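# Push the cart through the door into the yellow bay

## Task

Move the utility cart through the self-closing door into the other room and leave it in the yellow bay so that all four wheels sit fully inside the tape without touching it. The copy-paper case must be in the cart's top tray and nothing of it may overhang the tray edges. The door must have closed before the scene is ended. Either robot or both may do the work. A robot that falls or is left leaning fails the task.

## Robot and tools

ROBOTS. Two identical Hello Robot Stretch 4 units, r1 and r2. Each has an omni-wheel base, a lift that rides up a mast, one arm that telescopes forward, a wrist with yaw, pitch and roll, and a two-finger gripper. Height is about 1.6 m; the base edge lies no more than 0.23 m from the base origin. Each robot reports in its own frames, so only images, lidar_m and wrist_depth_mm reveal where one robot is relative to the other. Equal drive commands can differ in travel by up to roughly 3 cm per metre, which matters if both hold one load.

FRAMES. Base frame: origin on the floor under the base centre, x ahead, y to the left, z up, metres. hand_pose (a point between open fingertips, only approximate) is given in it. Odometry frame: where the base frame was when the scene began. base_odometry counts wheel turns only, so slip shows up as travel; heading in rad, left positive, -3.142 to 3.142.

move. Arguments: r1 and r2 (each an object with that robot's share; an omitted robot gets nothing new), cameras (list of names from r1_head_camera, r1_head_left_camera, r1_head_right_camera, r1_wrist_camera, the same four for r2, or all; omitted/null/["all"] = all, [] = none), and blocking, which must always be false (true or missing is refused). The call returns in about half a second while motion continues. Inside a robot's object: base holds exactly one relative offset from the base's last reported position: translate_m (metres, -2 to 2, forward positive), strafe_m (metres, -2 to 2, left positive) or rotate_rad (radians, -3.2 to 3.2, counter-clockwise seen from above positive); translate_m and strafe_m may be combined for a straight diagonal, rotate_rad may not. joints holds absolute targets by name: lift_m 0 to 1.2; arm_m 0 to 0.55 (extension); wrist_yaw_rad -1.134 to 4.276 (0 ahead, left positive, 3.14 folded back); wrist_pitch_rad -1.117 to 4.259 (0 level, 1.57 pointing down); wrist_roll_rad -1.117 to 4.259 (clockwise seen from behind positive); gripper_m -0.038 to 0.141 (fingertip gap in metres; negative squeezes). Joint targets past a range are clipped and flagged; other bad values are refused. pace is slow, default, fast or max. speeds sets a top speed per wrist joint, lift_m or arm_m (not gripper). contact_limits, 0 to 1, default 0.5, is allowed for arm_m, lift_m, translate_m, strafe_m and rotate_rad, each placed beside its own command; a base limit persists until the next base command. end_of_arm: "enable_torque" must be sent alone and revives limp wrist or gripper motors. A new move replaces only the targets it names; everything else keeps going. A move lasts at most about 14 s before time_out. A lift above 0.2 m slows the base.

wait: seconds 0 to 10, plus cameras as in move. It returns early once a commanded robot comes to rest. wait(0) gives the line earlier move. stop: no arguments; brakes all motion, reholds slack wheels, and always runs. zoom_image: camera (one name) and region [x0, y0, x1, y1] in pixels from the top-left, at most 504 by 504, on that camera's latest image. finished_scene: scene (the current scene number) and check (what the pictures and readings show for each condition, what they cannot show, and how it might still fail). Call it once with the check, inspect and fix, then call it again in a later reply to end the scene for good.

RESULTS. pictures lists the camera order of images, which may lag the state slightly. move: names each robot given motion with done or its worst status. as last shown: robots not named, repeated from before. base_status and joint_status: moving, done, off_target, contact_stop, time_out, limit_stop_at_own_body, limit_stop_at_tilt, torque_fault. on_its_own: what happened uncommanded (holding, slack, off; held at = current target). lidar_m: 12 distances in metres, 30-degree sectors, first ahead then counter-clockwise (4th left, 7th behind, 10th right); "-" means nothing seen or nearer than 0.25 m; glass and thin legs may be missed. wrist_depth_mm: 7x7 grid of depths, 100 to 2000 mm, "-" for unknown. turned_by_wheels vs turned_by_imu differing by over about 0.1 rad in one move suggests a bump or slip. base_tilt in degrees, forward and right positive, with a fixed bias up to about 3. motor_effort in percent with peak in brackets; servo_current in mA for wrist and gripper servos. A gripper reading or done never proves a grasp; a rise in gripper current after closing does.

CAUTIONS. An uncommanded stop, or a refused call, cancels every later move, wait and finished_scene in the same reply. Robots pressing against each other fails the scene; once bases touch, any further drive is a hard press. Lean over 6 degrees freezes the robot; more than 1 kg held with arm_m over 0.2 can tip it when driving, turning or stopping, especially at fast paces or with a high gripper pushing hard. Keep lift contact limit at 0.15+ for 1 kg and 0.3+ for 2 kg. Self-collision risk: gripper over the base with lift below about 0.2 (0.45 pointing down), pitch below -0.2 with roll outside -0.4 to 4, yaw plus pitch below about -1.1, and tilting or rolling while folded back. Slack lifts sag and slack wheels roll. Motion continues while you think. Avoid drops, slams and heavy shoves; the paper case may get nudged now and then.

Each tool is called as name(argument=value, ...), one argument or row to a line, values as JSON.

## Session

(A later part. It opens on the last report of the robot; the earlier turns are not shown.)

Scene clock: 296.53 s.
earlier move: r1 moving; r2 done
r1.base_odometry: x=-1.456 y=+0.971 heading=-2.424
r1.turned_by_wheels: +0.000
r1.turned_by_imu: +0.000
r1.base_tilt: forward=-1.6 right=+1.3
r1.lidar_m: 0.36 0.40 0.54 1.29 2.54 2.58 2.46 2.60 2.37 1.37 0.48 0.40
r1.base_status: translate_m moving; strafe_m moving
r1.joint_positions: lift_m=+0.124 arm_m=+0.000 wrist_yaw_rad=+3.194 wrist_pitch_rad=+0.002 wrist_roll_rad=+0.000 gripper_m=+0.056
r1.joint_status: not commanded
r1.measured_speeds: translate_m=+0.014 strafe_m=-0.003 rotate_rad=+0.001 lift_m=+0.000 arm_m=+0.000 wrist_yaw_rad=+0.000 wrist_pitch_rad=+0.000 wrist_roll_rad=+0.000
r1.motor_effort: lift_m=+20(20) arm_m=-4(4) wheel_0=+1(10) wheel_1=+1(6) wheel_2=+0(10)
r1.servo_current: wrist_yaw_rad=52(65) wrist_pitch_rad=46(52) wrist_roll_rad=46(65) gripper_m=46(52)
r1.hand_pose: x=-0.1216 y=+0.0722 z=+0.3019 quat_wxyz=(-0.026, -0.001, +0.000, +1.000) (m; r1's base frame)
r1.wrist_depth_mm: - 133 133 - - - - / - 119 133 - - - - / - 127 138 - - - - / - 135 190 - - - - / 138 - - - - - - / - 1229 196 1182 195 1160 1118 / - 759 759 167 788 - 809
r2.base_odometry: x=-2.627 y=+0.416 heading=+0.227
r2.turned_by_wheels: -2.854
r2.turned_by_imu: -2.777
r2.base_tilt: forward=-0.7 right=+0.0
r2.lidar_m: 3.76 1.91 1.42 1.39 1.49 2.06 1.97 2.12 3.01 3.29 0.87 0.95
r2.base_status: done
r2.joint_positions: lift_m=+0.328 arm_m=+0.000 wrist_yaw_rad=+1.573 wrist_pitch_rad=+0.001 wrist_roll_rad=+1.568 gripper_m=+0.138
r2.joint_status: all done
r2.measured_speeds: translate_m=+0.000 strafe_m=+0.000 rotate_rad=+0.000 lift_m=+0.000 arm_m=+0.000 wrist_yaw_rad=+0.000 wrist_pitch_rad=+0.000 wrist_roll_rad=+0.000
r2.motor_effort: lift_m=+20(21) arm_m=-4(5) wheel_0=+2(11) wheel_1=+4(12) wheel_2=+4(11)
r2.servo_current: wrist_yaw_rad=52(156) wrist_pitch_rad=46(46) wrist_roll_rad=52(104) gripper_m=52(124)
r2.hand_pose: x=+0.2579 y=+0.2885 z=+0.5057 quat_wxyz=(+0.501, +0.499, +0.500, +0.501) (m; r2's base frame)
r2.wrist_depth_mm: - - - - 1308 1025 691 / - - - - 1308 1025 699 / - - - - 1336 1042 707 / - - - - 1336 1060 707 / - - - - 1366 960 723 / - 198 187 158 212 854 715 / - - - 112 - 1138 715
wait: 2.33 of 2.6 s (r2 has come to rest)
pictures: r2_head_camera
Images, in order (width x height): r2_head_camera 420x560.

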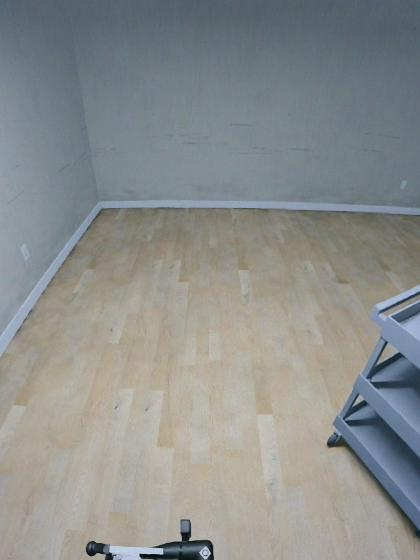

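move(
  r2={"base": {"translate_m": -0.42, "strafe_m": -0.917}, "pace": "fast"},
  blocking=false,
  cameras=["r1_head_camera"],
)

wait(
  seconds=3.3,
  cameras=["r2_head_camera", "r2_wrist_camera"],
)

Scene clock: 320.27 s.
earlier move: r1 done
move: r2 moving
r1.base_odometry: x=-1.457 y=+0.971 heading=-2.424
r1.turned_by_wheels: +0.000
r1.turned_by_imu: +0.000
r1.base_tilt: forward=-1.6 right=+1.3
r1.lidar_m: 0.37 0.39 0.55 1.24 2.56 2.57 2.45 2.59 2.31 1.38 0.46 0.38
r1.base_status: done
r1.joint_positions: lift_m=+0.124 arm_m=+0.000 wrist_yaw_rad=+3.194 wrist_pitch_rad=+0.002 wrist_roll_rad=+0.000 gripper_m=+0.056
r1.joint_status: not commanded
r1.measured_speeds: translate_m=+0.000 strafe_m=+0.000 rotate_rad=+0.000 lift_m=+0.000 arm_m=+0.000 wrist_yaw_rad=+0.000 wrist_pitch_rad=+0.000 wrist_roll_rad=+0.000
r1.motor_effort: lift_m=+20(20) arm_m=-4(4) wheel_0=+0(2) wheel_1=+2(2) wheel_2=+0(0)
r1.servo_current: wrist_yaw_rad=46(65) wrist_pitch_rad=33(52) wrist_roll_rad=72(72) gripper_m=39(46)
r1.hand_pose: x=-0.1216 y=+0.0722 z=+0.3019 quat_wxyz=(-0.026, -0.001, +0.000, +1.000) (m; r1's base frame)
r1.wrist_depth_mm: - 133 133 - - - - / - 119 133 - - - - / - 127 138 - - - - / - 134 190 - - - - / 137 - - - - - - / - 1229 197 1205 196 1160 1118 / - 768 759 167 778 - 798
r2.base_odometry: x=-2.638 y=+0.367 heading=+0.228
r2.turned_by_wheels: +0.000
r2.turned_by_imu: +0.001
r2.base_tilt: forward=-0.7 right=+0.0
r2.lidar_m: 3.79 1.94 1.46 1.40 1.53 2.04 1.96 2.11 2.98 3.26 0.82 0.91
r2.base_status: translate_m moving; strafe_m moving
r2.joint_positions: lift_m=+0.328 arm_m=+0.000 wrist_yaw_rad=+1.573 wrist_pitch_rad=+0.001 wrist_roll_rad=+1.568 gripper_m=+0.138
r2.joint_status: not commanded
r2.measured_speeds: translate_m=-0.080 strafe_m=-0.179 rotate_rad=-0.004 lift_m=+0.000 arm_m=+0.000 wrist_yaw_rad=+0.000 wrist_pitch_rad=+0.000 wrist_roll_rad=+0.000
r2.motor_effort: lift_m=+20(20) arm_m=-4(5) wheel_0=+10(13) wheel_1=-15(15) wheel_2=+9(9)
r2.servo_current: wrist_yaw_rad=46(52) wrist_pitch_rad=39(52) wrist_roll_rad=39(52) gripper_m=52(59)
r2.hand_pose: x=+0.2579 y=+0.2885 z=+0.5057 quat_wxyz=(+0.501, +0.499, +0.500, +0.501) (m; r2's base frame)
r2.wrist_depth_mm: - - - - 1366 1025 699 / - - - - 1397 1042 707 / - - - - 1430 1042 723 / - - - - 1397 1042 715 / - - - - 1464 991 707 / - 198 187 159 213 854 723 / - - - 112 - 1138 707
pictures: r1_head_camera
Images, in order (width x height): r1_head_camera 420x560.

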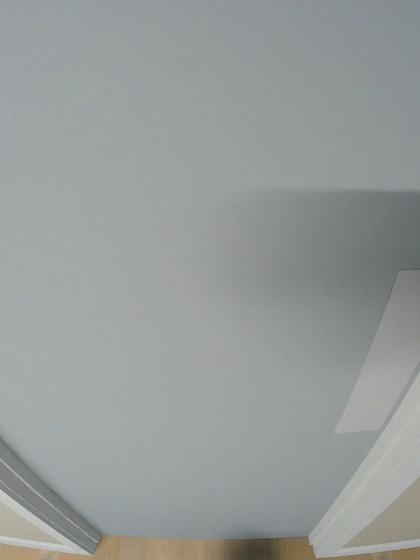

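Scene clock: 323.57 s.
earlier move: r2 done
r1.base_odometry: x=-1.457 y=+0.971 heading=-2.424
r1.turned_by_wheels: +0.000
r1.turned_by_imu: +0.000
r1.base_tilt: forward=-1.6 right=+1.3
r1.lidar_m: 0.37 0.37 0.56 1.23 2.56 2.59 2.45 2.59 2.36 1.37 0.48 0.40
r1.base_status: done
r1.joint_positions: lift_m=+0.124 arm_m=+0.000 wrist_yaw_rad=+3.194 wrist_pitch_rad=+0.002 wrist_roll_rad=+0.000 gripper_m=+0.056
r1.joint_status: not commanded
r1.measured_speeds: translate_m=+0.000 strafe_m=+0.000 rotate_rad=+0.000 lift_m=+0.000 arm_m=+0.000 wrist_yaw_rad=+0.000 wrist_pitch_rad=+0.000 wrist_roll_rad=+0.000
r1.motor_effort: lift_m=+19(20) arm_m=-4(4) wheel_0=+1(2) wheel_1=+2(2) wheel_2=+0(0)
r1.servo_current: wrist_yaw_rad=39(85) wrist_pitch_rad=39(52) wrist_roll_rad=52(72) gripper_m=46(52)
r1.hand_pose: x=-0.1216 y=+0.0722 z=+0.3019 quat_wxyz=(-0.026, -0.001, +0.000, +1.000) (m; r1's base frame)
r1.wrist_depth_mm: - 133 133 - - - - / - 119 133 - - - - / - 127 138 - - - - / - 134 190 - - - - / 138 - - - - - - / - 1205 196 1182 196 1160 1118 / - 759 759 167 788 - 809
r2.base_odometry: x=-2.829 y=-0.572 heading=+0.228
r2.turned_by_wheels: +0.000
r2.turned_by_imu: -0.001
r2.base_tilt: forward=-0.7 right=+0.1
r2.lidar_m: 0.65 3.16 2.38 2.32 2.21 1.65 1.61 1.71 2.44 2.37 2.53 0.76
r2.base_status: done
r2.joint_positions: lift_m=+0.328 arm_m=+0.000 wrist_yaw_rad=+1.573 wrist_pitch_rad=+0.001 wrist_roll_rad=+1.568 gripper_m=+0.138
r2.joint_status: not commanded
r2.measured_speeds: translate_m=+0.000 strafe_m=+0.000 rotate_rad=+0.000 lift_m=+0.000 arm_m=+0.000 wrist_yaw_rad=+0.000 wrist_pitch_rad=+0.000 wrist_roll_rad=+0.000
r2.motor_effort: lift_m=+20(21) arm_m=-4(5) wheel_0=+3(13) wheel_1=+0(15) wheel_2=+3(10)
r2.servo_current: wrist_yaw_rad=52(59) wrist_pitch_rad=39(52) wrist_roll_rad=46(65) gripper_m=59(59)
r2.hand_pose: x=+0.2579 y=+0.2885 z=+0.5057 quat_wxyz=(+0.501, +0.499, +0.500, +0.501) (m; r2's base frame)
r2.wrist_depth_mm: - - - - - 1025 699 / - - - - - 1042 707 / - - - - - 1025 707 / - - - - - 1060 715 / - - - - - 976 723 / - - - - 1661 842 715 / - - - 112 1661 1138 723
wait: 3.30 s; at rest by 3.27 s
pictures: r2_head_camera, r2_wrist_camera
Images, in order (width x height): r2_head_camera 420x560, r2_wrist_camera 616x392.

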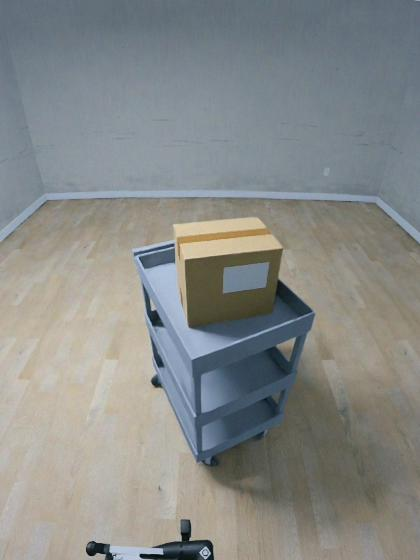

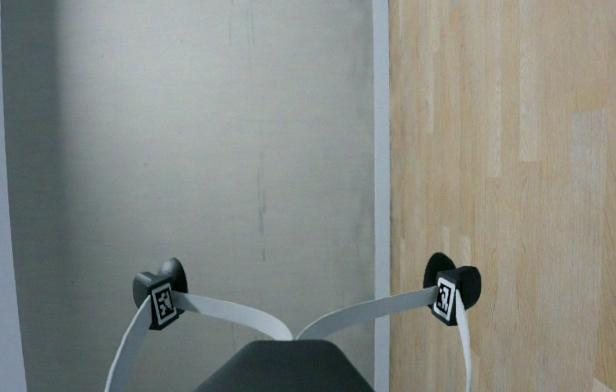

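zoom_image(
  camera="r2_head_camera",
  region=[120, 230, 330, 480],
)

Scaled by 2.016 from the camera's 420x560 image, which has a finer 1200x1600 frame.

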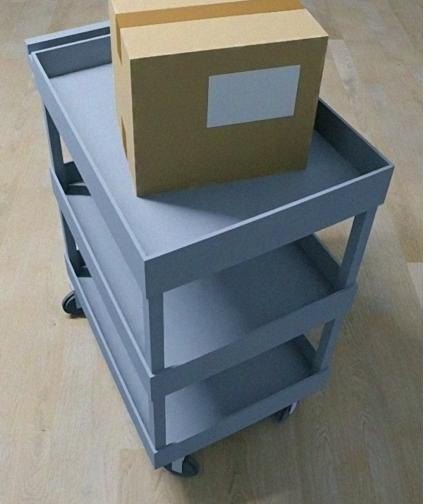

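move(
  r2={"base": {"translate_m": 0.12, "strafe_m": -0.085}, "joints": {"wrist_yaw_rad": 0.0}},
  blocking=false,
  cameras=[],
)

wait(
  seconds=1.6,
  cameras=["r2_wrist_camera"],
)

Scene clock: 358.53 s.
move: r2 moving
r1.base_odometry: x=-1.457 y=+0.971 heading=-2.424
r1.turned_by_wheels: +0.000
r1.turned_by_imu: +0.000
r1.base_tilt: forward=-1.6 right=+1.3
r1.lidar_m: 0.36 0.38 0.56 1.26 2.54 2.59 2.46 2.58 2.36 1.38 0.46 0.38
r1.base_status: not commanded
r1.joint_positions: lift_m=+0.124 arm_m=+0.000 wrist_yaw_rad=+3.194 wrist_pitch_rad=+0.002 wrist_roll_rad=+0.000 gripper_m=+0.056
r1.joint_status: not commanded
r1.measured_speeds: translate_m=+0.000 strafe_m=+0.000 rotate_rad=+0.000 lift_m=+0.000 arm_m=+0.000 wrist_yaw_rad=+0.000 wrist_pitch_rad=+0.000 wrist_roll_rad=+0.000
r1.motor_effort: lift_m=+19(20) arm_m=-4(4) wheel_0=+1(1) wheel_1=+2(2) wheel_2=+0(0)
r1.servo_current: wrist_yaw_rad=33(59) wrist_pitch_rad=46(46) wrist_roll_rad=46(52) gripper_m=46(46)
r1.hand_pose: x=-0.1216 y=+0.0722 z=+0.3019 quat_wxyz=(-0.026, -0.001, +0.000, +1.000) (m; r1's base frame)
r1.wrist_depth_mm: - 133 133 - - - - / - 119 133 - - - - / - 127 138 - - - - / - 134 190 - - - - / 137 - - - - - - / - 1229 197 1205 195 1160 1118 / - 759 759 167 788 - 809
r2.base_odometry: x=-2.798 y=-0.585 heading=+0.228
r2.turned_by_wheels: +0.000
r2.turned_by_imu: +0.000
r2.base_tilt: forward=-0.7 right=+0.1
r2.lidar_m: 0.60 3.19 2.39 2.33 2.25 1.70 1.65 1.75 2.41 2.35 2.50 0.74
r2.base_status: translate_m moving; strafe_m moving
r2.joint_positions: lift_m=+0.328 arm_m=+0.000 wrist_yaw_rad=+1.009 wrist_pitch_rad=+0.001 wrist_roll_rad=+1.568 gripper_m=+0.138
r2.joint_status: wrist_yaw_rad moving
r2.measured_speeds: translate_m=+0.110 strafe_m=-0.077 rotate_rad=-0.004 lift_m=+0.000 arm_m=+0.000 wrist_yaw_rad=-1.727 wrist_pitch_rad=+0.000 wrist_roll_rad=+0.000
r2.motor_effort: lift_m=+20(20) arm_m=-4(5) wheel_0=+12(14) wheel_1=-4(7) wheel_2=-12(12)
r2.servo_current: wrist_yaw_rad=130(137) wrist_pitch_rad=33(46) wrist_roll_rad=59(59) gripper_m=52(59)
r2.hand_pose: x=+0.3985 y=+0.1976 z=+0.5057 quat_wxyz=(+0.620, +0.618, +0.342, +0.342) (m; r2's base frame)
r2.wrist_depth_mm: - - - - - 1008 699 / - - - - - 1008 707 / - - - - - 1042 715 / - - - - - 1060 723 / - - - - - 960 715 / - - - - 1661 842 699 / - - - 112 1708 1138 707
pictures: none
No camera images: "cameras" was empty.

Scene clock: 359.77 s.
earlier move: r2 done
r1.base_odometry: x=-1.457 y=+0.971 heading=-2.424
r1.turned_by_wheels: +0.000
r1.turned_by_imu: +0.000
r1.base_tilt: forward=-1.6 right=+1.2
r1.lidar_m: 0.36 0.40 0.55 1.28 2.55 2.59 2.46 2.59 2.35 1.40 0.47 0.38
r1.base_status: not commanded
r1.joint_positions: lift_m=+0.124 arm_m=+0.000 wrist_yaw_rad=+3.194 wrist_pitch_rad=+0.002 wrist_roll_rad=+0.000 gripper_m=+0.056
r1.joint_status: not commanded
r1.measured_speeds: translate_m=+0.000 strafe_m=+0.000 rotate_rad=+0.000 lift_m=+0.000 arm_m=+0.000 wrist_yaw_rad=+0.000 wrist_pitch_rad=+0.000 wrist_roll_rad=+0.000
r1.motor_effort: lift_m=+19(20) arm_m=-4(4) wheel_0=+1(2) wheel_1=+2(2) wheel_2=+0(0)
r1.servo_current: wrist_yaw_rad=52(72) wrist_pitch_rad=46(52) wrist_roll_rad=39(59) gripper_m=46(52)
r1.hand_pose: x=-0.1216 y=+0.0722 z=+0.3019 quat_wxyz=(-0.026, -0.001, +0.000, +1.000) (m; r1's base frame)
r1.wrist_depth_mm: - 134 133 - - - - / - 119 134 - - - - / - 127 138 - - - - / - 134 190 - - - - / 137 - - - - - - / - 1229 196 1205 195 1160 1118 / - 759 759 167 788 - 798
r2.base_odometry: x=-2.693 y=-0.628 heading=+0.227
r2.turned_by_wheels: +0.000
r2.turned_by_imu: +0.000
r2.base_tilt: forward=-0.7 right=+0.1
r2.lidar_m: 0.51 0.80 2.45 2.37 2.39 1.81 1.74 1.86 2.37 2.30 2.44 0.67
r2.base_status: done
r2.joint_positions: lift_m=+0.328 arm_m=+0.000 wrist_yaw_rad=+0.003 wrist_pitch_rad=+0.001 wrist_roll_rad=+1.568 gripper_m=+0.138
r2.joint_status: all done
r2.measured_speeds: translate_m=+0.000 strafe_m=+0.000 rotate_rad=+0.000 lift_m=+0.000 arm_m=+0.000 wrist_yaw_rad=+0.000 wrist_pitch_rad=+0.000 wrist_roll_rad=+0.000
r2.motor_effort: lift_m=+20(20) arm_m=-4(5) wheel_0=+1(14) wheel_1=-4(7) wheel_2=-4(12)
r2.servo_current: wrist_yaw_rad=46(137) wrist_pitch_rad=39(46) wrist_roll_rad=39(65) gripper_m=46(59)
r2.hand_pose: x=+0.4596 y=-0.0866 z=+0.5057 quat_wxyz=(+0.708, +0.706, +0.001, +0.001) (m; r2's base frame)
r2.wrist_depth_mm: - - - - - 1025 699 / - - - - - 1118 473 / 452 585 - - - 1229 436 / 427 500 - - - - - / 402 473 - - - - - / 397 469 891 160 960 186 - / 392 466 - 112 - - -
wait: 1.23 of 1.6 s (r2 has come to rest)
pictures: r2_wrist_camera
Images, in order (width x height): r2_wrist_camera 616x392.

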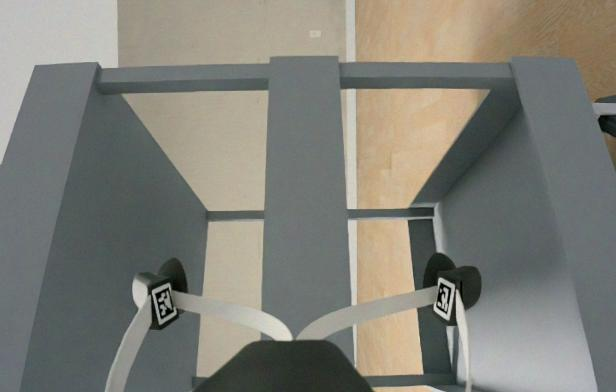

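move(
  r2={"base": {"translate_m": 0.13, "strafe_m": -0.04}, "contact_limits": {"translate_m": 0.2}},
  blocking=false,
  cameras=[],
)

wait(
  seconds=1.5,
  cameras=["r2_wrist_camera", "r2_head_camera"],
)

Scene clock: 395.07 s.
move: r2 moving
r1.base_odometry: x=-1.457 y=+0.971 heading=-2.424
r1.turned_by_wheels: +0.000
r1.turned_by_imu: +0.000
r1.base_tilt: forward=-1.6 right=+1.3
r1.lidar_m: 0.37 0.40 0.56 1.24 2.52 2.60 2.47 2.61 2.36 1.40 0.44 0.39
r1.base_status: not commanded
r1.joint_positions: lift_m=+0.124 arm_m=+0.000 wrist_yaw_rad=+3.194 wrist_pitch_rad=+0.002 wrist_roll_rad=+0.000 gripper_m=+0.056
r1.joint_status: not commanded
r1.measured_speeds: translate_m=+0.000 strafe_m=+0.000 rotate_rad=+0.000 lift_m=+0.000 arm_m=+0.000 wrist_yaw_rad=+0.000 wrist_pitch_rad=+0.000 wrist_roll_rad=+0.000
r1.motor_effort: lift_m=+20(20) arm_m=-4(4) wheel_0=+1(1) wheel_1=+2(2) wheel_2=+0(0)
r1.servo_current: wrist_yaw_rad=46(65) wrist_pitch_rad=46(46) wrist_roll_rad=52(52) gripper_m=39(46)
r1.hand_pose: x=-0.1216 y=+0.0722 z=+0.3019 quat_wxyz=(-0.026, -0.001, +0.000, +1.000) (m; r1's base frame)
r1.wrist_depth_mm: - 133 133 - - - - / - 119 133 - - - - / - 127 138 - - - - / - 134 190 - - - - / 137 - - - - - - / - 1229 197 1205 196 1160 1118 / - 759 768 167 788 - 798
r2.base_odometry: x=-2.661 y=-0.630 heading=+0.227
r2.turned_by_wheels: +0.000
r2.turned_by_imu: +0.001
r2.base_tilt: forward=-0.7 right=+0.1
r2.lidar_m: 0.50 0.65 2.46 2.39 2.42 1.84 1.76 1.88 2.35 2.29 2.42 0.65
r2.base_status: translate_m moving; strafe_m moving
r2.joint_positions: lift_m=+0.328 arm_m=+0.000 wrist_yaw_rad=+0.003 wrist_pitch_rad=+0.001 wrist_roll_rad=+1.568 gripper_m=+0.138
r2.joint_status: not commanded
r2.measured_speeds: translate_m=+0.120 strafe_m=-0.036 rotate_rad=+0.001 lift_m=+0.000 arm_m=+0.000 wrist_yaw_rad=+0.000 wrist_pitch_rad=+0.000 wrist_roll_rad=+0.000
r2.motor_effort: lift_m=+20(20) arm_m=-4(5) wheel_0=+9(10) wheel_1=+4(5) wheel_2=-12(13)
r2.servo_current: wrist_yaw_rad=52(65) wrist_pitch_rad=46(46) wrist_roll_rad=39(52) gripper_m=52(52)
r2.contact_limits: translate_m 0.2
r2.hand_pose: x=+0.4596 y=-0.0866 z=+0.5057 quat_wxyz=(+0.708, +0.706, +0.001, +0.001) (m; r2's base frame)
r2.wrist_depth_mm: - - - - - 1025 699 / 449 - - - - 1078 - / 427 591 - - - 1229 - / 402 508 - - - - - / 399 473 - - - - - / 397 469 336 160 917 186 - / 389 466 - 112 1708 - -
pictures: none
No camera images: "cameras" was empty.

Scene clock: 396.30 s.
earlier move: r2 done
r1.base_odometry: x=-1.457 y=+0.971 heading=-2.424
r1.turned_by_wheels: +0.000
r1.turned_by_imu: +0.000
r1.base_tilt: forward=-1.6 right=+1.3
r1.lidar_m: 0.36 0.40 0.54 1.26 2.53 2.58 2.44 2.57 2.33 1.39 0.45 0.38
r1.base_status: not commanded
r1.joint_positions: lift_m=+0.124 arm_m=+0.000 wrist_yaw_rad=+3.194 wrist_pitch_rad=+0.002 wrist_roll_rad=+0.000 gripper_m=+0.056
r1.joint_status: not commanded
r1.measured_speeds: translate_m=+0.000 strafe_m=+0.000 rotate_rad=+0.000 lift_m=+0.000 arm_m=+0.000 wrist_yaw_rad=+0.000 wrist_pitch_rad=+0.000 wrist_roll_rad=+0.000
r1.motor_effort: lift_m=+19(20) arm_m=-4(4) wheel_0=+1(1) wheel_1=+2(2) wheel_2=+0(0)
r1.servo_current: wrist_yaw_rad=72(72) wrist_pitch_rad=46(46) wrist_roll_rad=46(65) gripper_m=46(52)
r1.hand_pose: x=-0.1216 y=+0.0722 z=+0.3019 quat_wxyz=(-0.026, -0.001, +0.000, +1.000) (m; r1's base frame)
r1.wrist_depth_mm: - 133 133 - - - - / - 119 133 - - - - / - 127 138 - - - - / - 135 190 - - - - / 138 - - - - - - / - 1229 197 1205 196 1160 1118 / - 759 759 167 788 - 809
r2.base_odometry: x=-2.558 y=-0.637 heading=+0.227
r2.turned_by_wheels: +0.000
r2.turned_by_imu: +0.000
r2.base_tilt: forward=-0.7 right=+0.0
r2.lidar_m: 0.40 0.41 2.49 2.42 2.56 1.93 1.87 1.99 2.36 2.26 2.39 0.51
r2.base_status: done
r2.joint_positions: lift_m=+0.328 arm_m=+0.000 wrist_yaw_rad=+0.003 wrist_pitch_rad=+0.001 wrist_roll_rad=+1.568 gripper_m=+0.138
r2.joint_status: not commanded
r2.measured_speeds: translate_m=+0.000 strafe_m=+0.000 rotate_rad=+0.000 lift_m=+0.000 arm_m=+0.000 wrist_yaw_rad=+0.000 wrist_pitch_rad=+0.000 wrist_roll_rad=+0.000
r2.motor_effort: lift_m=+20(20) arm_m=-4(5) wheel_0=+3(11) wheel_1=+3(6) wheel_2=-4(13)
r2.servo_current: wrist_yaw_rad=39(65) wrist_pitch_rad=39(46) wrist_roll_rad=46(52) gripper_m=46(59)
r2.contact_limits: translate_m 0.2
r2.hand_pose: x=+0.4596 y=-0.0866 z=+0.5057 quat_wxyz=(+0.708, +0.706, +0.001, +0.001) (m; r2's base frame)
r2.wrist_depth_mm: - - - - - 1025 699 / 364 - - - 1808 1042 - / 404 - - - 1863 1118 - / 382 504 - - 1808 - - / 399 477 - - 1921 - - / 394 473 198 158 842 186 - / 392 469 - 112 1661 798 -
wait: 1.23 of 1.5 s (r2 has come to rest)
pictures: r2_head_camera, r2_wrist_camera
Images, in order (width x height): r2_head_camera 420x560, r2_wrist_camera 616x392.

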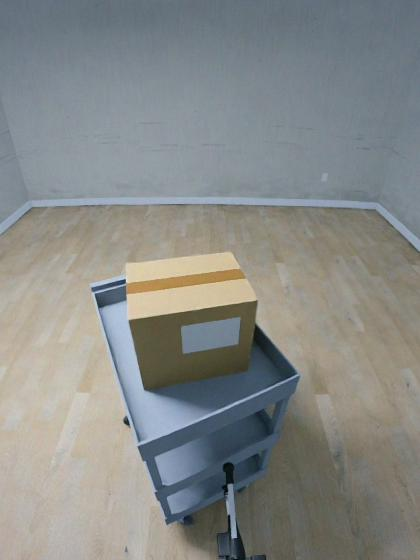

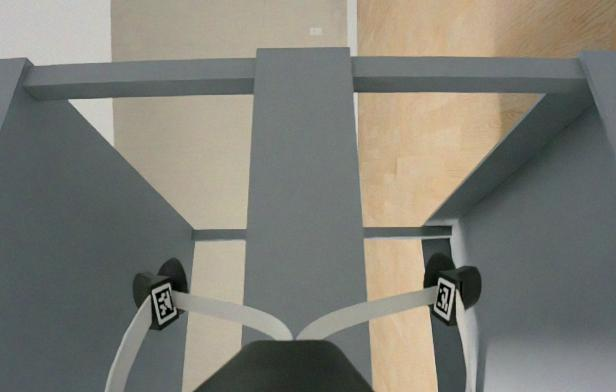

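move(
  r2={"joints": {"arm_m": 0.1}, "contact_limits": {"arm_m": 0.1}, "speeds": {"arm_m": 0.15}},
  blocking=false,
  cameras=[],
)

wait(
  seconds=1.5,
  cameras=["r2_wrist_camera"],
)

Scene clock: 407.70 s.
move: r2 moving
r1.base_odometry: x=-1.457 y=+0.971 heading=-2.424
r1.turned_by_wheels: +0.000
r1.turned_by_imu: +0.000
r1.base_tilt: forward=-1.6 right=+1.3
r1.lidar_m: 0.36 0.39 0.53 1.22 2.54 2.57 2.46 2.58 2.37 1.37 0.45 0.41
r1.base_status: not commanded
r1.joint_positions: lift_m=+0.124 arm_m=+0.000 wrist_yaw_rad=+3.194 wrist_pitch_rad=+0.002 wrist_roll_rad=+0.000 gripper_m=+0.056
r1.joint_status: not commanded
r1.measured_speeds: translate_m=+0.000 strafe_m=+0.000 rotate_rad=+0.000 lift_m=+0.000 arm_m=+0.000 wrist_yaw_rad=+0.000 wrist_pitch_rad=+0.000 wrist_roll_rad=+0.000
r1.motor_effort: lift_m=+19(20) arm_m=-4(4) wheel_0=+1(1) wheel_1=+2(2) wheel_2=+0(0)
r1.servo_current: wrist_yaw_rad=59(65) wrist_pitch_rad=39(52) wrist_roll_rad=59(59) gripper_m=39(46)
r1.hand_pose: x=-0.1216 y=+0.0722 z=+0.3019 quat_wxyz=(-0.026, -0.001, +0.000, +1.000) (m; r1's base frame)
r1.wrist_depth_mm: - 133 133 - - - - / - 119 133 - - - - / - 127 138 - - - - / - 134 190 - - - - / 137 - - - - - - / - 1229 196 1205 195 1160 1118 / - 759 750 167 798 - 809
r2.base_odometry: x=-2.558 y=-0.637 heading=+0.227
r2.turned_by_wheels: +0.000
r2.turned_by_imu: +0.000
r2.base_tilt: forward=-0.6 right=+0.1
r2.lidar_m: 0.39 0.41 2.48 2.39 2.57 1.93 1.88 1.99 2.32 2.24 2.40 0.54
r2.base_status: not commanded
r2.joint_positions: lift_m=+0.328 arm_m=+0.047 wrist_yaw_rad=+0.003 wrist_pitch_rad=+0.001 wrist_roll_rad=+1.568 gripper_m=+0.138
r2.joint_status: arm_m moving
r2.measured_speeds: translate_m=+0.000 strafe_m=+0.000 rotate_rad=+0.000 lift_m=+0.000 arm_m=+0.150 wrist_yaw_rad=+0.000 wrist_pitch_rad=+0.000 wrist_roll_rad=+0.000
r2.motor_effort: lift_m=+20(20) arm_m=+9(10) wheel_0=+2(3) wheel_1=+3(4) wheel_2=-4(5)
r2.servo_current: wrist_yaw_rad=46(65) wrist_pitch_rad=39(46) wrist_roll_rad=46(52) gripper_m=52(59)
r2.contact_limits: arm_m 0.1; translate_m 0.2
r2.hand_pose: x=+0.5068 y=-0.0866 z=+0.5057 quat_wxyz=(+0.708, +0.706, +0.001, +0.001) (m; r2's base frame)
r2.wrist_depth_mm: - - - - - 1008 707 / 379 - - - 1863 1008 707 / 379 - - - 1808 1025 - / 382 591 - - 1661 1229 - / 402 477 - - 1618 854 - / 397 469 198 158 1499 188 - / 394 466 - 112 - 759 -
pictures: none
No camera images: "cameras" was empty.

Scene clock: 408.53 s.
earlier move: r2 done
r1.base_odometry: x=-1.457 y=+0.971 heading=-2.424
r1.turned_by_wheels: +0.000
r1.turned_by_imu: +0.000
r1.base_tilt: forward=-1.6 right=+1.3
r1.lidar_m: 0.36 0.39 0.56 1.25 2.56 2.57 2.46 2.56 2.35 1.39 0.45 0.40
r1.base_status: not commanded
r1.joint_positions: lift_m=+0.124 arm_m=+0.000 wrist_yaw_rad=+3.194 wrist_pitch_rad=+0.002 wrist_roll_rad=+0.000 gripper_m=+0.056
r1.joint_status: not commanded
r1.measured_speeds: translate_m=+0.000 strafe_m=+0.000 rotate_rad=+0.000 lift_m=+0.000 arm_m=+0.000 wrist_yaw_rad=+0.000 wrist_pitch_rad=+0.000 wrist_roll_rad=+0.000
r1.motor_effort: lift_m=+19(20) arm_m=-4(4) wheel_0=+1(1) wheel_1=+2(2) wheel_2=+0(0)
r1.servo_current: wrist_yaw_rad=52(65) wrist_pitch_rad=46(52) wrist_roll_rad=52(59) gripper_m=52(52)
r1.hand_pose: x=-0.1216 y=+0.0722 z=+0.3019 quat_wxyz=(-0.026, -0.001, +0.000, +1.000) (m; r1's base frame)
r1.wrist_depth_mm: - 133 133 - - - - / - 119 133 - - - - / - 127 138 - - - - / - 134 190 - - - - / 137 - - - - - - / - 1229 197 1205 195 1160 1118 / - 768 759 167 788 - 809
r2.base_odometry: x=-2.558 y=-0.637 heading=+0.227
r2.turned_by_wheels: +0.000
r2.turned_by_imu: +0.000
r2.base_tilt: forward=-0.7 right=+0.0
r2.lidar_m: 0.42 0.39 2.47 2.42 2.53 1.91 1.85 2.01 2.33 2.25 2.42 0.53
r2.base_status: not commanded
r2.joint_positions: lift_m=+0.328 arm_m=+0.100 wrist_yaw_rad=+0.000 wrist_pitch_rad=+0.001 wrist_roll_rad=+1.568 gripper_m=+0.138
r2.joint_status: all done
r2.measured_speeds: translate_m=+0.000 strafe_m=+0.000 rotate_rad=+0.000 lift_m=+0.000 arm_m=+0.000 wrist_yaw_rad=+0.000 wrist_pitch_rad=+0.000 wrist_roll_rad=+0.000
r2.motor_effort: lift_m=+20(20) arm_m=+10(11) wheel_0=+3(4) wheel_1=+3(4) wheel_2=-4(5)
r2.servo_current: wrist_yaw_rad=52(65) wrist_pitch_rad=39(46) wrist_roll_rad=52(65) gripper_m=52(59)
r2.contact_limits: arm_m 0.1; translate_m 0.2
r2.hand_pose: x=+0.5589 y=-0.0875 z=+0.5057 quat_wxyz=(+0.708, +0.706, +0.000, +0.000) (m; r2's base frame)
r2.wrist_depth_mm: - - - - - - - / - - - - 1618 1042 707 / 379 - - - 1661 1025 424 / 382 - - - 1661 1118 - / 402 477 - - 193 759 - / 397 208 178 - 182 190 - / 375 496 - 112 171 - -
wait: 0.83 of 1.5 s (r2 has come to rest)
pictures: r2_wrist_camera
Images, in order (width x height): r2_wrist_camera 616x392.

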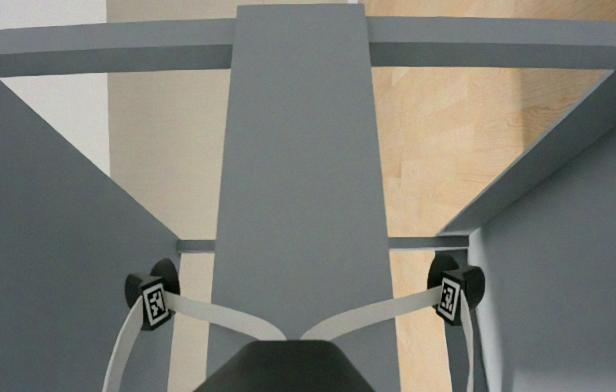

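move(
  r2={"joints": {"arm_m": 0.135}, "contact_limits": {"arm_m": 0.1}, "speeds": {"arm_m": 0.15}},
  blocking=false,
  cameras=[],
)

wait(
  seconds=0.8,
  cameras=["r2_wrist_camera"],
)

Scene clock: 415.97 s.
move: r2 contact_stop
r1.base_odometry: x=-1.457 y=+0.971 heading=-2.424
r1.turned_by_wheels: +0.000
r1.turned_by_imu: +0.000
r1.base_tilt: forward=-1.6 right=+1.3
r1.lidar_m: 0.37 0.38 0.56 1.21 2.55 2.59 2.43 2.55 2.36 1.38 0.48 0.39
r1.base_status: not commanded
r1.joint_positions: lift_m=+0.124 arm_m=+0.000 wrist_yaw_rad=+3.194 wrist_pitch_rad=+0.002 wrist_roll_rad=+0.000 gripper_m=+0.056
r1.joint_status: not commanded
r1.measured_speeds: translate_m=+0.000 strafe_m=+0.000 rotate_rad=+0.000 lift_m=+0.000 arm_m=+0.000 wrist_yaw_rad=+0.000 wrist_pitch_rad=+0.000 wrist_roll_rad=+0.000
r1.motor_effort: lift_m=+19(20) arm_m=-3(4) wheel_0=+1(1) wheel_1=+2(2) wheel_2=+0(0)
r1.servo_current: wrist_yaw_rad=59(59) wrist_pitch_rad=46(46) wrist_roll_rad=46(65) gripper_m=46(46)
r1.hand_pose: x=-0.1216 y=+0.0722 z=+0.3019 quat_wxyz=(-0.026, -0.001, +0.000, +1.000) (m; r1's base frame)
r1.wrist_depth_mm: - 133 133 - - - - / - 119 133 - - - - / - 127 138 - - - - / - 134 190 - - - - / 138 - - - - - - / - 1229 197 1205 196 1160 1118 / - 759 759 167 788 - 809
r2.base_odometry: x=-2.558 y=-0.637 heading=+0.227
r2.turned_by_wheels: +0.000
r2.turned_by_imu: +0.000
r2.base_tilt: forward=-0.7 right=+0.1
r2.lidar_m: 0.43 0.41 2.49 2.42 2.57 1.93 1.87 1.97 2.35 2.25 2.41 0.54
r2.base_status: not commanded
r2.joint_positions: lift_m=+0.328 arm_m=+0.129 wrist_yaw_rad=-0.009 wrist_pitch_rad=+0.001 wrist_roll_rad=+1.568 gripper_m=+0.138
r2.joint_status: arm_m contact_stop
r2.measured_speeds: translate_m=+0.001 strafe_m=+0.000 rotate_rad=-0.003 lift_m=+0.000 arm_m=+0.000 wrist_yaw_rad=+0.000 wrist_pitch_rad=+0.000 wrist_roll_rad=+0.000
r2.on_its_own: arm_m is slack since a contact_stop (your +0.135 is given up)
r2.motor_effort: lift_m=+20(20) arm_m=-4(15) wheel_0=+1(3) wheel_1=+3(4) wheel_2=-6(6)
r2.servo_current: wrist_yaw_rad=65(65) wrist_pitch_rad=46(46) wrist_roll_rad=46(59) gripper_m=52(52)
r2.contact_limits: arm_m 0.1; translate_m 0.2
r2.hand_pose: x=+0.5871 y=-0.0900 z=+0.5057 quat_wxyz=(+0.708, +0.706, -0.003, -0.004) (m; r2's base frame)
r2.wrist_depth_mm: - - - - 1808 - - / - - - - 1618 1025 699 / 404 - - - 1618 1042 707 / 402 - - - 196 1118 - / 402 500 - - 178 220 - / 397 197 170 - 168 184 - / 377 - - 112 - 715 -
pictures: none
No camera images: "cameras" was empty.

not run: a stop that you did not command came earlier in this reply.

wait(
  seconds=0,
  cameras=["r2_wrist_camera", "r2_head_camera"],
)

Scene clock: 418.47 s.
earlier move: r2 contact_stop
r1.base_odometry: x=-1.457 y=+0.971 heading=-2.424
r1.turned_by_wheels: +0.000
r1.turned_by_imu: +0.000
r1.base_tilt: forward=-1.6 right=+1.3
r1.lidar_m: 0.36 0.40 0.56 1.23 2.56 2.57 2.46 2.56 2.33 1.40 0.44 0.39
r1.base_status: not commanded
r1.joint_positions: lift_m=+0.124 arm_m=+0.000 wrist_yaw_rad=+3.194 wrist_pitch_rad=+0.002 wrist_roll_rad=+0.000 gripper_m=+0.056
r1.joint_status: not commanded
r1.measured_speeds: translate_m=+0.000 strafe_m=+0.000 rotate_rad=+0.000 lift_m=+0.000 arm_m=+0.000 wrist_yaw_rad=+0.000 wrist_pitch_rad=+0.000 wrist_roll_rad=+0.000
r1.motor_effort: lift_m=+19(20) arm_m=-4(4) wheel_0=+1(1) wheel_1=+2(2) wheel_2=+0(0)
r1.servo_current: wrist_yaw_rad=33(59) wrist_pitch_rad=39(46) wrist_roll_rad=72(72) gripper_m=46(46)
r1.hand_pose: x=-0.1216 y=+0.0722 z=+0.3019 quat_wxyz=(-0.026, -0.001, +0.000, +1.000) (m; r1's base frame)
r1.wrist_depth_mm: - 133 133 - - - - / - 119 134 - - - - / - 127 138 - - - - / - 134 190 - - - - / 137 - - - - - - / - 1205 197 1205 196 1160 1118 / - 759 768 167 798 - 809
r2.base_odometry: x=-2.558 y=-0.637 heading=+0.227
r2.turned_by_wheels: +0.000
r2.turned_by_imu: +0.000
r2.base_tilt: forward=-0.7 right=+0.1
r2.lidar_m: 0.44 0.42 2.50 2.43 2.55 1.95 1.88 1.97 2.33 2.27 2.38 0.54
r2.base_status: not commanded
r2.joint_positions: lift_m=+0.328 arm_m=+0.129 wrist_yaw_rad=-0.009 wrist_pitch_rad=+0.001 wrist_roll_rad=+1.568 gripper_m=+0.138
r2.joint_status: arm_m contact_stop (moved +0.029 of +0.035)
r2.measured_speeds: translate_m=+0.000 strafe_m=+0.000 rotate_rad=+0.000 lift_m=+0.000 arm_m=+0.000 wrist_yaw_rad=+0.000 wrist_pitch_rad=+0.000 wrist_roll_rad=+0.000
r2.on_its_own: arm_m is slack since a contact_stop (your +0.135 is given up)
r2.motor_effort: lift_m=+20(20) arm_m=+0(15) wheel_0=+0(3) wheel_1=+2(4) wheel_2=-6(7)
r2.servo_current: wrist_yaw_rad=52(78) wrist_pitch_rad=39(46) wrist_roll_rad=46(59) gripper_m=52(52)
r2.contact_limits: arm_m 0.1; translate_m 0.2
r2.hand_pose: x=+0.5871 y=-0.0900 z=+0.5057 quat_wxyz=(+0.708, +0.706, -0.003, -0.004) (m; r2's base frame)
r2.wrist_depth_mm: - - - - 1756 - - / - - - - 1661 1008 707 / 387 - - - 1618 1042 436 / 404 - - - 1464 1160 - / 402 504 - - 190 216 - / 397 203 175 - 178 196 - / 377 496 - 112 169 732 -
pictures: r2_head_camera, r2_wrist_camera
Images, in order (width x height): r2_head_camera 420x560, r2_wrist_camera 616x392.

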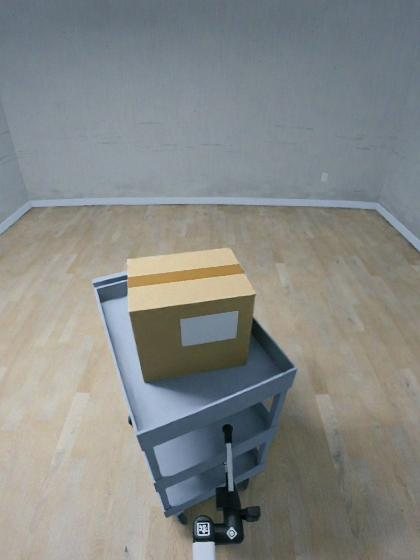

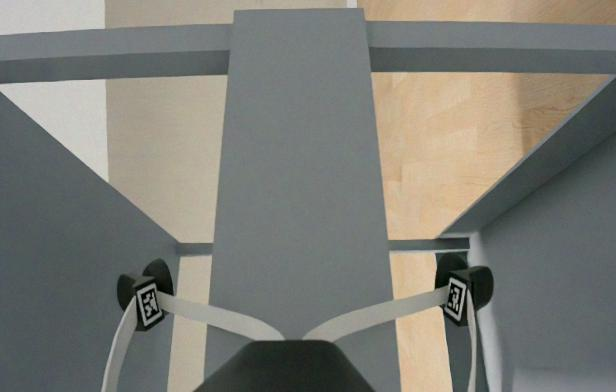

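move(
  r2={"joints": {"arm_m": 0.125, "gripper_m": 0.012}, "contact_limits": {"arm_m": 0.3}, "speeds": {"arm_m": 0.1}},
  blocking=false,
  cameras=[],
)

wait(
  seconds=1.5,
  cameras=["r2_wrist_camera"],
)

Scene clock: 427.80 s.
move: r2 moving
r1.base_odometry: x=-1.457 y=+0.971 heading=-2.424
r1.turned_by_wheels: +0.000
r1.turned_by_imu: +0.000
r1.base_tilt: forward=-1.6 right=+1.3
r1.lidar_m: 0.36 0.39 0.57 1.23 2.55 2.57 2.45 2.57 2.36 1.38 0.44 0.39
r1.base_status: not commanded
r1.joint_positions: lift_m=+0.124 arm_m=+0.000 wrist_yaw_rad=+3.194 wrist_pitch_rad=+0.002 wrist_roll_rad=+0.000 gripper_m=+0.056
r1.joint_status: not commanded
r1.measured_speeds: translate_m=+0.000 strafe_m=+0.000 rotate_rad=+0.000 lift_m=+0.000 arm_m=+0.000 wrist_yaw_rad=+0.000 wrist_pitch_rad=+0.000 wrist_roll_rad=+0.000
r1.motor_effort: lift_m=+20(20) arm_m=-4(4) wheel_0=+1(1) wheel_1=+2(2) wheel_2=+0(0)
r1.servo_current: wrist_yaw_rad=59(59) wrist_pitch_rad=46(46) wrist_roll_rad=59(65) gripper_m=39(46)
r1.hand_pose: x=-0.1216 y=+0.0722 z=+0.3019 quat_wxyz=(-0.026, -0.001, +0.000, +1.000) (m; r1's base frame)
r1.wrist_depth_mm: - 133 133 - - - - / - 119 133 - - - - / - 127 138 - - - - / - 134 190 - - - - / 137 - - - - - - / - 1229 196 1205 195 1160 1138 / - 759 759 167 788 - 809
r2.base_odometry: x=-2.558 y=-0.637 heading=+0.227
r2.turned_by_wheels: +0.000
r2.turned_by_imu: +0.001
r2.base_tilt: forward=-0.7 right=+0.1
r2.lidar_m: 0.43 0.41 2.50 2.42 2.56 1.93 1.86 1.98 2.33 2.27 2.40 0.57
r2.base_status: not commanded
r2.joint_positions: lift_m=+0.328 arm_m=+0.125 wrist_yaw_rad=-0.009 wrist_pitch_rad=+0.001 wrist_roll_rad=+1.568 gripper_m=+0.126
r2.joint_status: gripper_m moving; the others done
r2.measured_speeds: translate_m=+0.000 strafe_m=+0.000 rotate_rad=+0.000 lift_m=+0.000 arm_m=+0.000 wrist_yaw_rad=+0.000 wrist_pitch_rad=+0.000 wrist_roll_rad=+0.000
r2.motor_effort: lift_m=+20(20) arm_m=-6(9) wheel_0=-1(1) wheel_1=+2(3) wheel_2=-7(7)
r2.servo_current: wrist_yaw_rad=52(65) wrist_pitch_rad=46(46) wrist_roll_rad=52(59) gripper_m=104(104)
r2.contact_limits: arm_m 0.3; translate_m 0.2
r2.hand_pose: x=+0.5837 y=-0.0900 z=+0.5057 quat_wxyz=(+0.708, +0.706, -0.003, -0.004) (m; r2's base frame)
r2.wrist_depth_mm: - - - - 1756 - - / - - - - 1618 1025 707 / 382 - - - 1618 1025 442 / 382 - - - 1661 1118 - / 402 480 - - 193 741 - / 394 204 179 - 181 187 - / 392 469 - 112 172 732 -
pictures: none
No camera images: "cameras" was empty.

Scene clock: 429.30 s.
earlier move: r2 moving
r1.base_odometry: x=-1.457 y=+0.971 heading=-2.424
r1.turned_by_wheels: +0.000
r1.turned_by_imu: +0.000
r1.base_tilt: forward=-1.6 right=+1.3
r1.lidar_m: 0.35 0.39 0.55 1.25 2.53 2.59 2.46 2.58 2.39 1.37 0.45 0.40
r1.base_status: not commanded
r1.joint_positions: lift_m=+0.124 arm_m=+0.000 wrist_yaw_rad=+3.194 wrist_pitch_rad=+0.002 wrist_roll_rad=+0.000 gripper_m=+0.056
r1.joint_status: not commanded
r1.measured_speeds: translate_m=+0.000 strafe_m=+0.000 rotate_rad=+0.000 lift_m=+0.000 arm_m=+0.000 wrist_yaw_rad=+0.000 wrist_pitch_rad=+0.000 wrist_roll_rad=+0.000
r1.motor_effort: lift_m=+19(20) arm_m=-4(4) wheel_0=+1(2) wheel_1=+2(2) wheel_2=+0(0)
r1.servo_current: wrist_yaw_rad=59(65) wrist_pitch_rad=39(59) wrist_roll_rad=52(72) gripper_m=39(46)
r1.hand_pose: x=-0.1216 y=+0.0722 z=+0.3019 quat_wxyz=(-0.026, -0.001, +0.000, +1.000) (m; r1's base frame)
r1.wrist_depth_mm: - 133 133 - - - - / - 119 133 - - - - / - 127 138 - - - - / - 135 190 - - - - / 137 - - - - - - / - 1229 197 1205 196 1160 1118 / - 759 759 167 798 - 809
r2.base_odometry: x=-2.558 y=-0.637 heading=+0.227
r2.turned_by_wheels: +0.000
r2.turned_by_imu: +0.000
r2.base_tilt: forward=-0.6 right=+0.1
r2.lidar_m: 0.45 0.41 2.51 2.43 2.54 1.93 1.87 1.99 2.35 2.28 2.39 0.57
r2.base_status: not commanded
r2.joint_positions: lift_m=+0.328 arm_m=+0.125 wrist_yaw_rad=-0.003 wrist_pitch_rad=+0.001 wrist_roll_rad=+1.569 gripper_m=+0.013
r2.joint_status: gripper_m moving; the others done
r2.measured_speeds: translate_m=+0.000 strafe_m=+0.000 rotate_rad=+0.000 lift_m=+0.000 arm_m=+0.000 wrist_yaw_rad=+0.000 wrist_pitch_rad=+0.000 wrist_roll_rad=+0.000
r2.motor_effort: lift_m=+20(20) arm_m=-6(9) wheel_0=+0(1) wheel_1=+2(3) wheel_2=-6(7)
r2.servo_current: wrist_yaw_rad=52(72) wrist_pitch_rad=39(46) wrist_roll_rad=46(59) gripper_m=143(345)
r2.contact_limits: arm_m 0.3; translate_m 0.2
r2.hand_pose: x=+0.5842 y=-0.0883 z=+0.5057 quat_wxyz=(+0.708, +0.706, -0.001, -0.001) (m; r2's base frame)
r2.wrist_depth_mm: - - 239 - - - - / - - - - 1576 991 691 / 413 - - - 1576 1025 442 / 410 - - - 1464 1078 - / 387 517 - - 183 - - / 402 181 - - 174 155 - / 379 - - 112 - 707 -
wait: 1.50 s; no rest
pictures: r2_wrist_camera
Images, in order (width x height): r2_wrist_camera 616x392.

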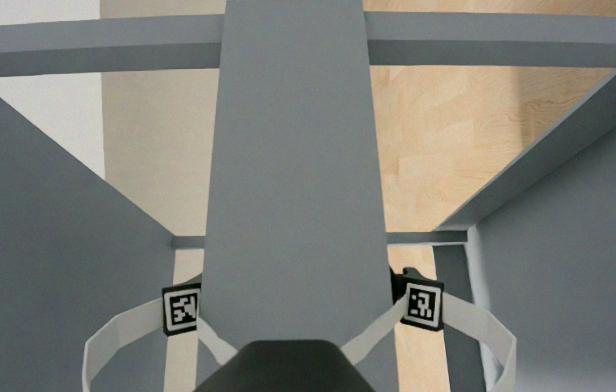

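move(
  r1={"base": {"translate_m": 0.95}, "pace": "slow", "contact_limits": {"translate_m": 0.7}},
  r2={"base": {"translate_m": -0.2}, "pace": "slow", "contact_limits": {"translate_m": 0.6}},
  blocking=false,
  cameras=[],
)

wait(
  seconds=2.4,
  cameras=["r2_head_camera"],
)

Scene clock: 456.33 s.
earlier move: r2 done
move: r1 moving; r2 moving
r1.base_odometry: x=-1.466 y=+0.963 heading=-2.424
r1.turned_by_wheels: +0.000
r1.turned_by_imu: +0.000
r1.base_tilt: forward=-1.6 right=+1.2
r1.lidar_m: 0.36 0.38 0.53 1.19 2.53 2.57 2.46 2.58 2.36 1.31 0.47 0.38
r1.base_status: translate_m moving
r1.joint_positions: lift_m=+0.124 arm_m=+0.000 wrist_yaw_rad=+3.194 wrist_pitch_rad=+0.002 wrist_roll_rad=+0.000 gripper_m=+0.056
r1.joint_status: not commanded
r1.measured_speeds: translate_m=+0.049 strafe_m=+0.000 rotate_rad=-0.001 lift_m=+0.000 arm_m=+0.000 wrist_yaw_rad=+0.000 wrist_pitch_rad=+0.000 wrist_roll_rad=+0.000
r1.motor_effort: lift_m=+19(20) arm_m=-4(4) wheel_0=+5(6) wheel_1=+5(6) wheel_2=-5(6)
r1.servo_current: wrist_yaw_rad=52(59) wrist_pitch_rad=33(46) wrist_roll_rad=52(65) gripper_m=46(46)
r1.contact_limits: translate_m 0.7
r1.hand_pose: x=-0.1216 y=+0.0722 z=+0.3019 quat_wxyz=(-0.026, -0.001, +0.000, +1.000) (m; r1's base frame)
r1.wrist_depth_mm: - 133 133 - - - - / - 119 133 - - - - / - 127 138 - - - - / - 134 190 - - - - / 138 - - - - - - / - 1205 197 1205 195 1160 1118 / - 759 759 167 778 - 798
r2.base_odometry: x=-2.570 y=-0.640 heading=+0.227
r2.turned_by_wheels: +0.000
r2.turned_by_imu: +0.001
r2.base_tilt: forward=-0.7 right=+0.0
r2.lidar_m: 0.44 0.44 2.49 2.43 2.50 1.92 1.85 1.99 2.33 2.27 2.41 0.55
r2.base_status: translate_m moving
r2.joint_positions: lift_m=+0.328 arm_m=+0.125 wrist_yaw_rad=+0.001 wrist_pitch_rad=+0.001 wrist_roll_rad=+1.569 gripper_m=+0.013
r2.joint_status: all done
r2.measured_speeds: translate_m=-0.050 strafe_m=+0.000 rotate_rad=+0.002 lift_m=+0.000 arm_m=+0.000 wrist_yaw_rad=+0.010 wrist_pitch_rad=+0.000 wrist_roll_rad=+0.000
r2.motor_effort: lift_m=+20(20) arm_m=-6(7) wheel_0=-2(10) wheel_1=-8(10) wheel_2=+15(15)
r2.servo_current: wrist_yaw_rad=52(52) wrist_pitch_rad=46(46) wrist_roll_rad=46(52) gripper_m=163(169)
r2.contact_limits: arm_m 0.3; translate_m 0.6
r2.hand_pose: x=+0.5845 y=-0.0872 z=+0.5057 quat_wxyz=(+0.708, +0.706, +0.001, +0.000) (m; r2's base frame)
r2.wrist_depth_mm: - - 235 - - - - / - - - - 1576 991 707 / 410 - - - 1537 1008 427 / 407 - - - 1464 1118 - / 387 512 - - 183 778 - / 404 181 - - 174 155 - / 379 - - 112 164 715 -
pictures: none
No camera images: "cameras" was empty.

Scene clock: 458.73 s.
earlier move: r1 moving; r2 moving
r1.base_odometry: x=-1.637 y=+0.814 heading=-2.423
r1.turned_by_wheels: +0.001
r1.turned_by_imu: +0.009
r1.base_tilt: forward=-1.6 right=+1.3
r1.lidar_m: - 0.25 0.25 0.57 2.57 2.81 2.71 2.85 2.34 0.37 0.31 0.25
r1.base_status: translate_m moving
r1.joint_positions: lift_m=+0.124 arm_m=+0.000 wrist_yaw_rad=+3.194 wrist_pitch_rad=+0.002 wrist_roll_rad=+0.000 gripper_m=+0.056
r1.joint_status: not commanded
r1.measured_speeds: translate_m=+0.099 strafe_m=-0.003 rotate_rad=+0.004 lift_m=+0.000 arm_m=+0.000 wrist_yaw_rad=+0.000 wrist_pitch_rad=+0.000 wrist_roll_rad=+0.000
r1.motor_effort: lift_m=+19(20) arm_m=-3(4) wheel_0=+20(28) wheel_1=+12(19) wheel_2=-19(23)
r1.servo_current: wrist_yaw_rad=52(59) wrist_pitch_rad=52(52) wrist_roll_rad=39(65) gripper_m=46(46)
r1.contact_limits: translate_m 0.7
r1.hand_pose: x=-0.1217 y=+0.0722 z=+0.3019 quat_wxyz=(-0.026, -0.001, +0.000, +1.000) (m; r1's base frame)
r1.wrist_depth_mm: - 134 133 - - - - / - 121 133 - - - - / - 129 141 - - - - / - 135 196 - - - - / 137 - - - - - - / - 1229 196 1205 196 1160 1118 / - 809 768 798 788 - 809
r2.base_odometry: x=-2.752 y=-0.682 heading=+0.227
r2.turned_by_wheels: +0.000
r2.turned_by_imu: +0.001
r2.base_tilt: forward=-0.7 right=+0.0
r2.lidar_m: 0.48 0.51 2.50 2.43 2.31 1.71 1.62 1.78 2.31 2.26 2.40 0.56
r2.base_status: translate_m moving
r2.joint_positions: lift_m=+0.328 arm_m=+0.125 wrist_yaw_rad=+0.001 wrist_pitch_rad=+0.002 wrist_roll_rad=+1.569 gripper_m=+0.013
r2.joint_status: all done
r2.measured_speeds: translate_m=-0.012 strafe_m=+0.000 rotate_rad=+0.000 lift_m=+0.000 arm_m=+0.000 wrist_yaw_rad=+0.000 wrist_pitch_rad=+0.000 wrist_roll_rad=+0.000
r2.motor_effort: lift_m=+20(20) arm_m=-6(7) wheel_0=-7(10) wheel_1=-5(10) wheel_2=+5(22)
r2.servo_current: wrist_yaw_rad=59(85) wrist_pitch_rad=39(46) wrist_roll_rad=46(59) gripper_m=143(169)
r2.contact_limits: arm_m 0.3; translate_m 0.6
r2.hand_pose: x=+0.5845 y=-0.0871 z=+0.5054 quat_wxyz=(+0.708, +0.707, +0.001, +0.000) (m; r2's base frame)
r2.wrist_depth_mm: - - 211 - - - - / - - - - 1576 1008 699 / 410 - - - 1430 1098 - / 407 484 - - 194 - - / 402 512 - - 190 788 - / 404 477 185 - 181 165 - / 377 - - 112 - 778 -
wait: 2.40 s; no rest
pictures: r2_head_camera
Images, in order (width x height): r2_head_camera 420x560.

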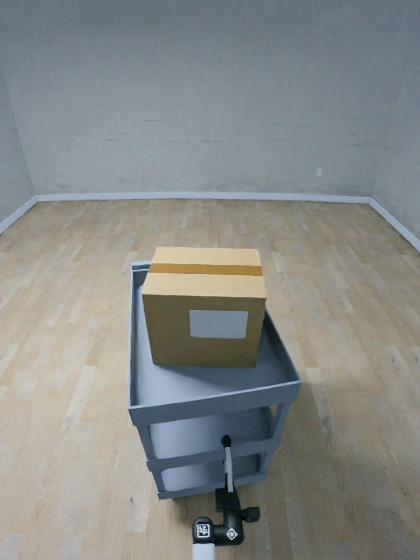

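move(
  r2={"base": {"translate_m": -0.15, "strafe_m": -0.04}, "pace": "slow", "contact_limits": {"translate_m": 0.6}},
  blocking=false,
  cameras=[],
)

wait(
  seconds=2.0,
  cameras=["r2_head_camera", "r1_head_camera"],
)

Scene clock: 467.60 s.
earlier move: r1 done; r2 done
move: r2 moving
r1.base_odometry: x=-2.172 y=+0.346 heading=-2.423
r1.turned_by_wheels: +0.000
r1.turned_by_imu: -0.001
r1.base_tilt: forward=-1.6 right=+1.3
r1.lidar_m: 1.00 0.25 - 0.25 0.26 0.75 3.46 0.57 0.68 1.81 2.32 3.19
r1.base_status: done
r1.joint_positions: lift_m=+0.124 arm_m=+0.000 wrist_yaw_rad=+3.196 wrist_pitch_rad=+0.002 wrist_roll_rad=+0.000 gripper_m=+0.056
r1.joint_status: not commanded
r1.measured_speeds: translate_m=+0.000 strafe_m=+0.000 rotate_rad=+0.000 lift_m=+0.000 arm_m=+0.000 wrist_yaw_rad=+0.000 wrist_pitch_rad=+0.000 wrist_roll_rad=+0.000
r1.motor_effort: lift_m=+19(20) arm_m=+4(5) wheel_0=+3(4) wheel_1=+10(11) wheel_2=-6(6)
r1.servo_current: wrist_yaw_rad=52(65) wrist_pitch_rad=39(52) wrist_roll_rad=52(65) gripper_m=33(46)
r1.contact_limits: translate_m 0.7
r1.hand_pose: x=-0.1219 y=+0.0715 z=+0.3019 quat_wxyz=(-0.027, -0.001, +0.000, +1.000) (m; r1's base frame)
r1.wrist_depth_mm: - 133 132 - - - - / - 116 133 - - - - / - 125 135 - - - - / - 134 185 - - - - / 137 - - - - - - / - 1229 197 1205 196 1160 1118 / - 759 768 798 798 - 798
r2.base_odometry: x=-2.764 y=-0.688 heading=+0.226
r2.turned_by_wheels: +0.000
r2.turned_by_imu: +0.001
r2.base_tilt: forward=-0.7 right=+0.0
r2.lidar_m: 0.50 0.52 2.51 2.43 2.28 0.92 0.85 1.73 2.30 2.25 2.37 0.55
r2.base_status: translate_m moving; strafe_m moving
r2.joint_positions: lift_m=+0.328 arm_m=+0.125 wrist_yaw_rad=+0.001 wrist_pitch_rad=+0.002 wrist_roll_rad=+1.569 gripper_m=+0.013
r2.joint_status: not commanded
r2.measured_speeds: translate_m=-0.049 strafe_m=-0.013 rotate_rad=+0.003 lift_m=+0.000 arm_m=+0.000 wrist_yaw_rad=+0.000 wrist_pitch_rad=+0.000 wrist_roll_rad=+0.000
r2.motor_effort: lift_m=+20(20) arm_m=-6(6) wheel_0=-9(11) wheel_1=-9(10) wheel_2=+12(13)
r2.servo_current: wrist_yaw_rad=52(59) wrist_pitch_rad=39(46) wrist_roll_rad=46(65) gripper_m=150(156)
r2.contact_limits: arm_m 0.3; translate_m 0.6
r2.hand_pose: x=+0.5845 y=-0.0871 z=+0.5054 quat_wxyz=(+0.708, +0.707, +0.001, +0.000) (m; r2's base frame)
r2.wrist_depth_mm: - - - - - 1008 691 / - - - - 1430 1008 691 / 407 - - - 194 1098 - / 407 517 - - 798 - - / 402 512 - - 189 809 - / 402 477 185 - 181 157 - / 382 - - 112 - 768 -
pictures: none
No camera images: "cameras" was empty.

Scene clock: 469.60 s.
earlier move: r2 moving
r1.base_odometry: x=-2.172 y=+0.346 heading=-2.423
r1.turned_by_wheels: +0.000
r1.turned_by_imu: +0.000
r1.base_tilt: forward=-1.6 right=+1.3
r1.lidar_m: 0.86 0.25 - 0.25 0.28 0.77 3.45 0.57 0.67 1.89 2.34 3.21
r1.base_status: done
r1.joint_positions: lift_m=+0.124 arm_m=+0.000 wrist_yaw_rad=+3.196 wrist_pitch_rad=+0.002 wrist_roll_rad=+0.000 gripper_m=+0.056
r1.joint_status: not commanded
r1.measured_speeds: translate_m=+0.000 strafe_m=+0.000 rotate_rad=+0.000 lift_m=+0.000 arm_m=+0.000 wrist_yaw_rad=+0.000 wrist_pitch_rad=+0.000 wrist_roll_rad=+0.000
r1.motor_effort: lift_m=+19(20) arm_m=+4(5) wheel_0=+4(4) wheel_1=+10(11) wheel_2=-6(6)
r1.servo_current: wrist_yaw_rad=65(65) wrist_pitch_rad=46(52) wrist_roll_rad=59(72) gripper_m=39(46)
r1.contact_limits: translate_m 0.7
r1.hand_pose: x=-0.1219 y=+0.0715 z=+0.3019 quat_wxyz=(-0.027, -0.001, +0.000, +1.000) (m; r1's base frame)
r1.wrist_depth_mm: - 133 133 - - - - / - 116 133 - - - - / - 125 135 - - - - / - 134 185 - - - - / 137 - - - - - - / - 1205 197 1205 196 1160 1118 / - 750 759 798 788 - 798
r2.base_odometry: x=-2.889 y=-0.755 heading=+0.227
r2.turned_by_wheels: +0.000
r2.turned_by_imu: +0.001
r2.base_tilt: forward=-0.6 right=+0.0
r2.lidar_m: 0.52 0.57 2.55 2.46 2.07 0.80 0.74 1.59 2.27 2.20 2.33 0.52
r2.base_status: translate_m moving; strafe_m moving
r2.joint_positions: lift_m=+0.328 arm_m=+0.125 wrist_yaw_rad=+0.002 wrist_pitch_rad=+0.002 wrist_roll_rad=+1.569 gripper_m=+0.013
r2.joint_status: not commanded
r2.measured_speeds: translate_m=-0.003 strafe_m=-0.001 rotate_rad=+0.000 lift_m=+0.000 arm_m=+0.000 wrist_yaw_rad=+0.000 wrist_pitch_rad=+0.000 wrist_roll_rad=+0.000
r2.motor_effort: lift_m=+20(20) arm_m=-6(6) wheel_0=+3(11) wheel_1=-5(10) wheel_2=+8(15)
r2.servo_current: wrist_yaw_rad=46(59) wrist_pitch_rad=39(46) wrist_roll_rad=33(65) gripper_m=156(163)
r2.contact_limits: arm_m 0.3; translate_m 0.6
r2.hand_pose: x=+0.5846 y=-0.0869 z=+0.5054 quat_wxyz=(+0.708, +0.707, +0.001, +0.000) (m; r2's base frame)
r2.wrist_depth_mm: - - - - 166 991 683 / 384 - - - 170 1025 - / 407 517 - - 173 778 - / 404 517 - - 177 778 - / 404 517 - - 180 - - / 402 477 189 - 181 165 - / 379 539 - 112 - 1182 -
wait: 2.00 s; no rest
pictures: r1_head_camera, r2_head_camera
Images, in order (width x height): r1_head_camera 420x560, r2_head_camera 420x560.

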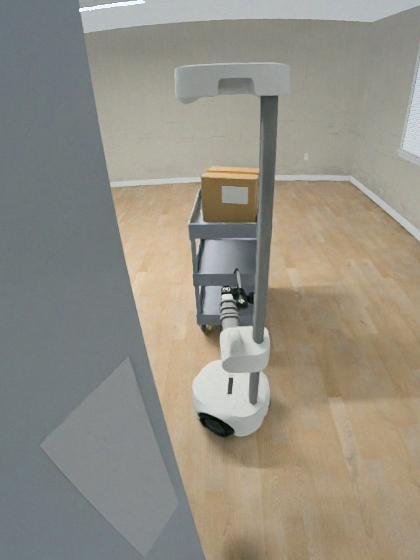

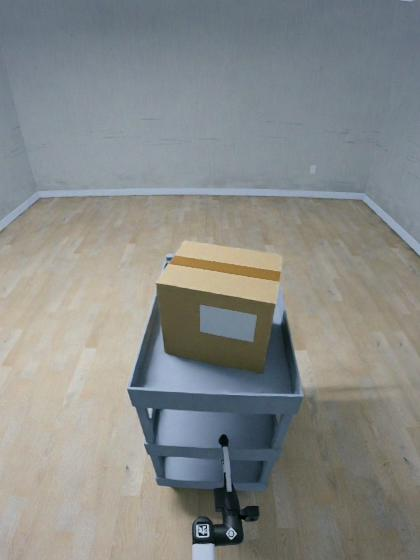

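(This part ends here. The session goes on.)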